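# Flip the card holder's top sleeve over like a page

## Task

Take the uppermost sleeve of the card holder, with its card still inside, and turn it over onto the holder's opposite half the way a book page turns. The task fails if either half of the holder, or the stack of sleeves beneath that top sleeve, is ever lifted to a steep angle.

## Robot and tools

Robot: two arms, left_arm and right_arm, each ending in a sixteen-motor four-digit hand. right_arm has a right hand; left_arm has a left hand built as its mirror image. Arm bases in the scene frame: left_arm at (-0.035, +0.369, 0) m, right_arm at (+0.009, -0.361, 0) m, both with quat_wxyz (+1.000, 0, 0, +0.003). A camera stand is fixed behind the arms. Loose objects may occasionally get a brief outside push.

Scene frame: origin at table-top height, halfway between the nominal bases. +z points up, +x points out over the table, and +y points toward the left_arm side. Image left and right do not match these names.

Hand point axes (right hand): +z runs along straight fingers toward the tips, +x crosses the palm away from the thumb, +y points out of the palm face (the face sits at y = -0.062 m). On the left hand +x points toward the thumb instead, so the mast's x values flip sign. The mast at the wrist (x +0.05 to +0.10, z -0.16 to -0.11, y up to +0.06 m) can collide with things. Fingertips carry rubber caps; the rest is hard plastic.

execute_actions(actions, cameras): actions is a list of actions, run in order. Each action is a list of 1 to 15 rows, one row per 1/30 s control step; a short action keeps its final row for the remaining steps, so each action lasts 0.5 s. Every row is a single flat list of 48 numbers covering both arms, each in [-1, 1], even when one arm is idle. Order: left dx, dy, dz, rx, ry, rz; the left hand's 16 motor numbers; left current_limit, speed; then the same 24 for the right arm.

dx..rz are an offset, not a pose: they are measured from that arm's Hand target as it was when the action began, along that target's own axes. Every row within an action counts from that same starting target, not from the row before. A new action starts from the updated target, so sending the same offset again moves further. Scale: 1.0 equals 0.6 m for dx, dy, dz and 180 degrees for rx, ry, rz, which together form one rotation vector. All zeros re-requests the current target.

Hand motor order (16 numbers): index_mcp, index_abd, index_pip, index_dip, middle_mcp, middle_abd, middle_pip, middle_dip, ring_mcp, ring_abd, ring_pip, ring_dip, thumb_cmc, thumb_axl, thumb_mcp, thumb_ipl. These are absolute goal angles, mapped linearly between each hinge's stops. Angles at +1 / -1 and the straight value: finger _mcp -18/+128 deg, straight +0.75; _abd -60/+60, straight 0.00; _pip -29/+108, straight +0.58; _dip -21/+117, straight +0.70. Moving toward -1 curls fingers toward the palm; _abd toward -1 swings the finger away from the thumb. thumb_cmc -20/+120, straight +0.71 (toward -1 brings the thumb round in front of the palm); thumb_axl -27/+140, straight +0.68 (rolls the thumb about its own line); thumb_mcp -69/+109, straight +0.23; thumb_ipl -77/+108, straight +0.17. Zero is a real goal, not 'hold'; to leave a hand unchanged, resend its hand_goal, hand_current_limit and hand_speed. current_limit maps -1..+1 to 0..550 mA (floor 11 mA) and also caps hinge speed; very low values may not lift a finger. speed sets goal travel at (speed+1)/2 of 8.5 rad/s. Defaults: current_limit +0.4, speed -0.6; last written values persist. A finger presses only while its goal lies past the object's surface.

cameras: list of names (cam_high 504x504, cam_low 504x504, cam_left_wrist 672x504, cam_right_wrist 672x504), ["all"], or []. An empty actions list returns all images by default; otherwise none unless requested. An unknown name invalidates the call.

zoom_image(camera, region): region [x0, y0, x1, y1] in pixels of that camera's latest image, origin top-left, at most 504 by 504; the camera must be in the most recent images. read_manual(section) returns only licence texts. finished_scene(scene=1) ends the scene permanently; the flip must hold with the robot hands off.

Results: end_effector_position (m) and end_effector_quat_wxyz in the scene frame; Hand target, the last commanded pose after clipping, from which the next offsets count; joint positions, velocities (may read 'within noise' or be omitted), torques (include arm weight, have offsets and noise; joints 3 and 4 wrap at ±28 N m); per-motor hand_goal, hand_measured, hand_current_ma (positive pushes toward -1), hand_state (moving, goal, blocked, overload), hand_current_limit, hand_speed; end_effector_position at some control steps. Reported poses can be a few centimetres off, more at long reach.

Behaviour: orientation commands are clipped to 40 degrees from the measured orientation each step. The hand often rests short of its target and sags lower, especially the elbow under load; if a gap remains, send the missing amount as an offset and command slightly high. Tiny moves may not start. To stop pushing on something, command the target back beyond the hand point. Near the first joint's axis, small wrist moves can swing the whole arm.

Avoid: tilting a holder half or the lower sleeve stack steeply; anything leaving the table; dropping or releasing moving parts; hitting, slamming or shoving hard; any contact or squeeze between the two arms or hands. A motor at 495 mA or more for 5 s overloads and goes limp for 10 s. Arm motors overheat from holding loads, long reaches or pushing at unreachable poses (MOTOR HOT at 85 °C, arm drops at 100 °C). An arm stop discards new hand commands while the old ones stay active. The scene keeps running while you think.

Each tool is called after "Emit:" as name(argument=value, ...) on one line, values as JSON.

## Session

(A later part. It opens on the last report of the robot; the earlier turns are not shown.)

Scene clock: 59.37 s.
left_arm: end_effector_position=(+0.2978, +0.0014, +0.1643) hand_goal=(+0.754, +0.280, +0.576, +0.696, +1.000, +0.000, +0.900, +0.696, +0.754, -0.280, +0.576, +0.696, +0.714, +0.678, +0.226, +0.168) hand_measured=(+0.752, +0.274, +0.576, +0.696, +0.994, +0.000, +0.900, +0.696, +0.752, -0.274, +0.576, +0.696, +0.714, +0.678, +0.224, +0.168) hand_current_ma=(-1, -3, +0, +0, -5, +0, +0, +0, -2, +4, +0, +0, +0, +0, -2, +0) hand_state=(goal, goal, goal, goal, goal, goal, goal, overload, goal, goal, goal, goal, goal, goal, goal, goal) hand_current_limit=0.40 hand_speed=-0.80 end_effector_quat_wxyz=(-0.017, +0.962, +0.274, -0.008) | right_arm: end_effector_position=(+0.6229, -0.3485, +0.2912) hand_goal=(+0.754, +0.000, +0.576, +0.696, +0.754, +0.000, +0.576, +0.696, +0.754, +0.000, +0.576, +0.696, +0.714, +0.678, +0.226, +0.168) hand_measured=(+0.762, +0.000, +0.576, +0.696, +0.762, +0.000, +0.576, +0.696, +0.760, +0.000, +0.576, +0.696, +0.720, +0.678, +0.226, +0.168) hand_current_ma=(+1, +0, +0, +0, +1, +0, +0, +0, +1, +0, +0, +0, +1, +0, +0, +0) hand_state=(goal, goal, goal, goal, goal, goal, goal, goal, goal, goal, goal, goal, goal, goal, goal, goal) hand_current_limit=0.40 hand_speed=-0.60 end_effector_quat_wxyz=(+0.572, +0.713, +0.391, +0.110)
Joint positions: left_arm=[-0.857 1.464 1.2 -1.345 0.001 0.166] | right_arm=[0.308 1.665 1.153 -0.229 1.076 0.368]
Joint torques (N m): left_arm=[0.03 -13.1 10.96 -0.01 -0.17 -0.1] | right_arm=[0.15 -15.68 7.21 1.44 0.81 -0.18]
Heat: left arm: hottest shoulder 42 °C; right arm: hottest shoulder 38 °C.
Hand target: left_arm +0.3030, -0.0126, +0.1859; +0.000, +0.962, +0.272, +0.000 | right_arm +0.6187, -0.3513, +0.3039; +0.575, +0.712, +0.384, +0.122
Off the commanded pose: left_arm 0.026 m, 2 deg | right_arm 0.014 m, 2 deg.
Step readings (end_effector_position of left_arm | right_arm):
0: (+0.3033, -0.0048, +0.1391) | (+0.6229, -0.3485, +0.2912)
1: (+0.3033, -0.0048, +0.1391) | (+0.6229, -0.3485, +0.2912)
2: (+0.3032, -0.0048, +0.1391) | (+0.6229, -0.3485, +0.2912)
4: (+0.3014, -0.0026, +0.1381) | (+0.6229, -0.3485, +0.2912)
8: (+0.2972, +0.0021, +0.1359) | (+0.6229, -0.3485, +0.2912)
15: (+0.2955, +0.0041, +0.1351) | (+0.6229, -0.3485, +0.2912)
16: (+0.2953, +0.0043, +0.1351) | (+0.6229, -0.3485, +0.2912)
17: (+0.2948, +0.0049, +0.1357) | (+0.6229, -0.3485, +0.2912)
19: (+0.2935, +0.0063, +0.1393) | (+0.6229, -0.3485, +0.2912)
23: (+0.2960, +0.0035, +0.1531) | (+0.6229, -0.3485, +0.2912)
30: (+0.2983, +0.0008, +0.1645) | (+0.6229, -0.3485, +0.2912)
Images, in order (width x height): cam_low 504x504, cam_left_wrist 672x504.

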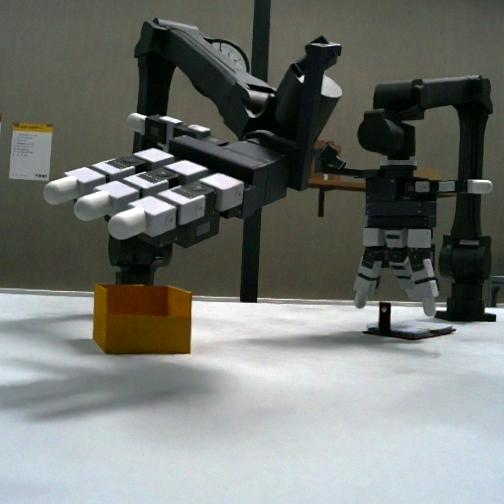

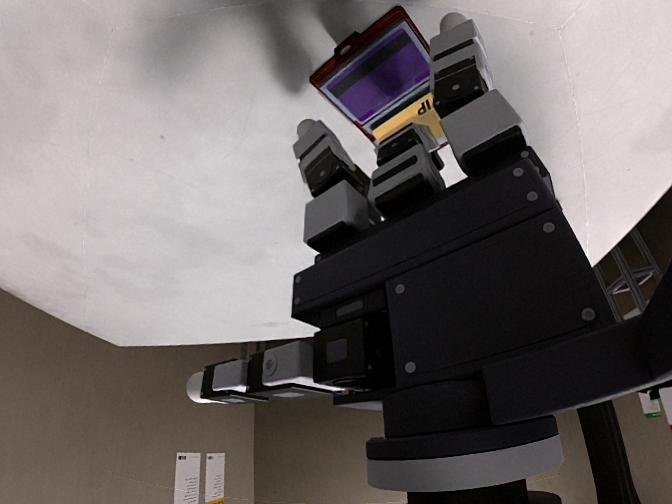

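Emit:
execute_actions(actions=[[[0,0,-0.08,0,0,0,0.754,0.28,0.576,0.696,1,0,0.9,0.696,0.754,-0.28,0.576,0.696,0.714,0.678,0.226,0.168,0.4,-0.8,0,0,0,0,0,0,0.754,0,0.576,0.696,0.754,0,0.576,0.696,0.754,0,0.576,0.696,0.714,0.678,0.226,0.168,0.4,-0.6]],[[0,-0.1,-0.05,0,0,0,0.754,0.28,0.576,0.696,1,0,0.9,0.696,0.754,-0.28,0.576,0.696,0.714,0.678,0.226,0.168,0.4,-0.8,0,0,0,0,0,0,0.754,0,0.576,0.696,0.754,0,0.576,0.696,0.754,0,0.576,0.696,0.714,0.678,0.226,0.168,0.4,-0.6]]], cameras=["cam_high","cam_low","cam_left_wrist"])

Emit:
zoom_image(camera="cam_low", region=[345, 265, 485, 345])

Emit:
zoom_image(camera="cam_left_wrist", region=[230, 0, 490, 180])

Emit:
zoom_image(camera="cam_high", region=[235, 120, 335, 200])

Scene clock: 61.00 s.
left_arm: end_effector_position=(+0.2705, +0.0335, +0.2739) hand_goal=(+0.754, +0.280, +0.576, +0.696, +1.000, +0.000, +0.900, +0.696, +0.754, -0.280, +0.576, +0.696, +0.714, +0.678, +0.226, +0.168) hand_measured=(+0.752, +0.274, +0.576, +0.696, +0.994, +0.000, +0.900, +0.696, +0.752, -0.274, +0.576, +0.696, +0.714, +0.678, +0.222, +0.168) hand_current_ma=(-1, -3, +0, +0, -5, +0, +0, +0, -1, +3, +0, +0, +0, +0, -3, +0) hand_state=(goal, goal, goal, goal, goal, goal, goal, overload, goal, goal, goal, goal, goal, goal, goal, goal) hand_current_limit=0.40 hand_speed=-0.80 end_effector_quat_wxyz=(+0.015, +0.962, +0.271, +0.006) | right_arm: end_effector_position=(+0.6229, -0.3485, +0.2912) hand_goal=(+0.754, +0.000, +0.576, +0.696, +0.754, +0.000, +0.576, +0.696, +0.754, +0.000, +0.576, +0.696, +0.714, +0.678, +0.226, +0.168) hand_measured=(+0.762, +0.000, +0.576, +0.696, +0.762, +0.000, +0.576, +0.696, +0.760, +0.000, +0.576, +0.696, +0.720, +0.678, +0.226, +0.168) hand_current_ma=(+1, +0, +0, +0, +1, +0, +0, +0, +1, +0, +0, +0, +1, +0, +0, +0) hand_state=(goal, goal, goal, goal, goal, goal, goal, goal, goal, goal, goal, goal, goal, goal, goal, goal) hand_current_limit=0.40 hand_speed=-0.60 end_effector_quat_wxyz=(+0.572, +0.713, +0.391, +0.110)
Joint positions: left_arm=[-0.855 1.275 1.291 -1.555 0.001 0.173] | right_arm=[0.308 1.665 1.153 -0.229 1.076 0.368]
Joint torques (N m): left_arm=[2.55 -9.7 7.35 0.18 -0.12 0.04] | right_arm=[0.21 -15.62 7.16 1.46 0.8 -0.18]
Heat: left arm: hottest shoulder 42 °C; right arm: hottest shoulder 38 °C.
Hand target: left_arm +0.2717, +0.0386, +0.2640; +0.000, +0.962, +0.272, +0.000 | right_arm +0.6187, -0.3513, +0.3039; +0.575, +0.712, +0.384, +0.122
Off the commanded pose: left_arm 0.011 m, 2 deg | right_arm 0.014 m, 2 deg.
Step readings (end_effector_position of left_arm | right_arm):
0: (+0.2978, +0.0014, +0.1643) | (+0.6229, -0.3485, +0.2912)
1: (+0.2977, +0.0016, +0.1645) | (+0.6229, -0.3485, +0.2912)
2: (+0.2967, +0.0026, +0.1655) | (+0.6229, -0.3485, +0.2912)
4: (+0.2949, +0.0047, +0.1719) | (+0.6229, -0.3485, +0.2912)
8: (+0.2974, +0.0019, +0.1960) | (+0.6229, -0.3485, +0.2912)
15: (+0.3000, -0.0011, +0.2162) | (+0.6229, -0.3485, +0.2912)
16: (+0.2995, -0.0005, +0.2162) | (+0.6229, -0.3485, +0.2912)
17: (+0.2982, +0.0010, +0.2169) | (+0.6229, -0.3485, +0.2912)
19: (+0.2933, +0.0065, +0.2231) | (+0.6229, -0.3485, +0.2912)
23: (+0.2789, +0.0226, +0.2514) | (+0.6229, -0.3485, +0.2912)
30: (+0.2704, +0.0334, +0.2757) | (+0.6229, -0.3485, +0.2912)
Images, in order (width x height): cam_high 504x504, cam_low 504x504, cam_left_wrist 672x504.

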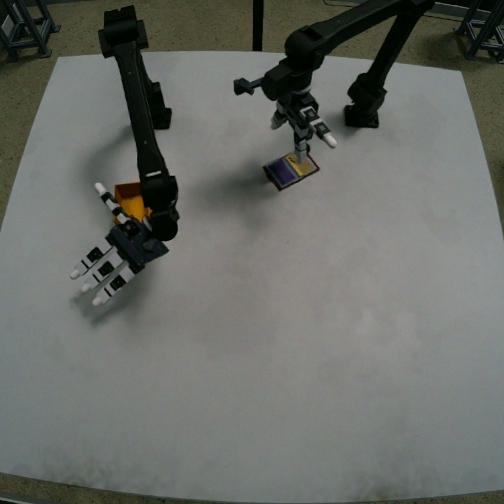

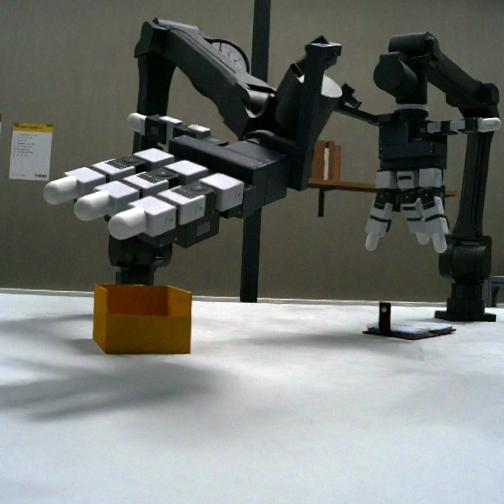

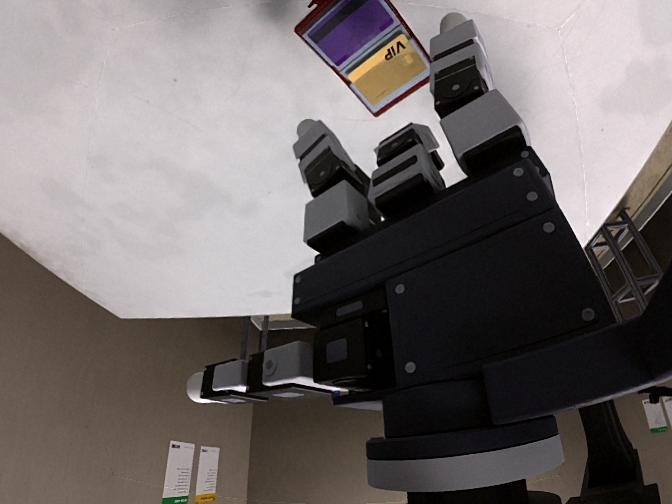

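Scaled by 3.600 from the camera's 504x504 image, which has a finer 720x720 frame.

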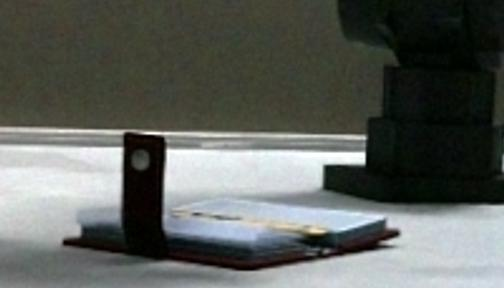

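Scaled by 1.938 from the camera's 672x504 image, which has a finer 960x720 frame.

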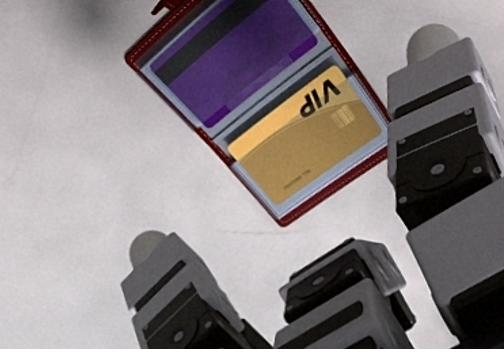

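Scaled by 5.040 from the camera's 504x504 image, which has a finer 720x720 frame.

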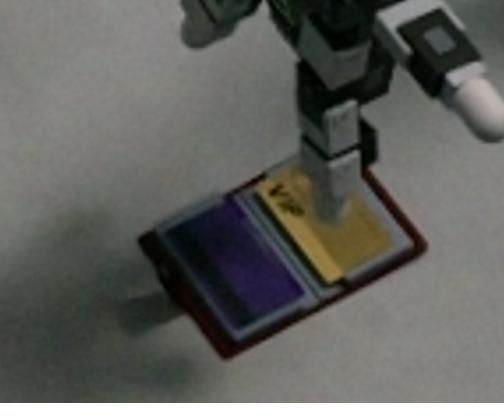

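Emit:
zoom_image(camera="cam_low", region=[355, 295, 465, 345])

Scaled by 4.582 from the camera's 504x504 image, which has a finer 720x720 frame.

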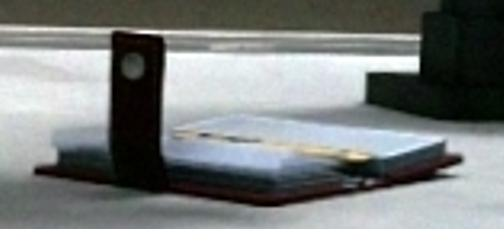

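Emit:
finished_scene()

The scene is finished: the task was done.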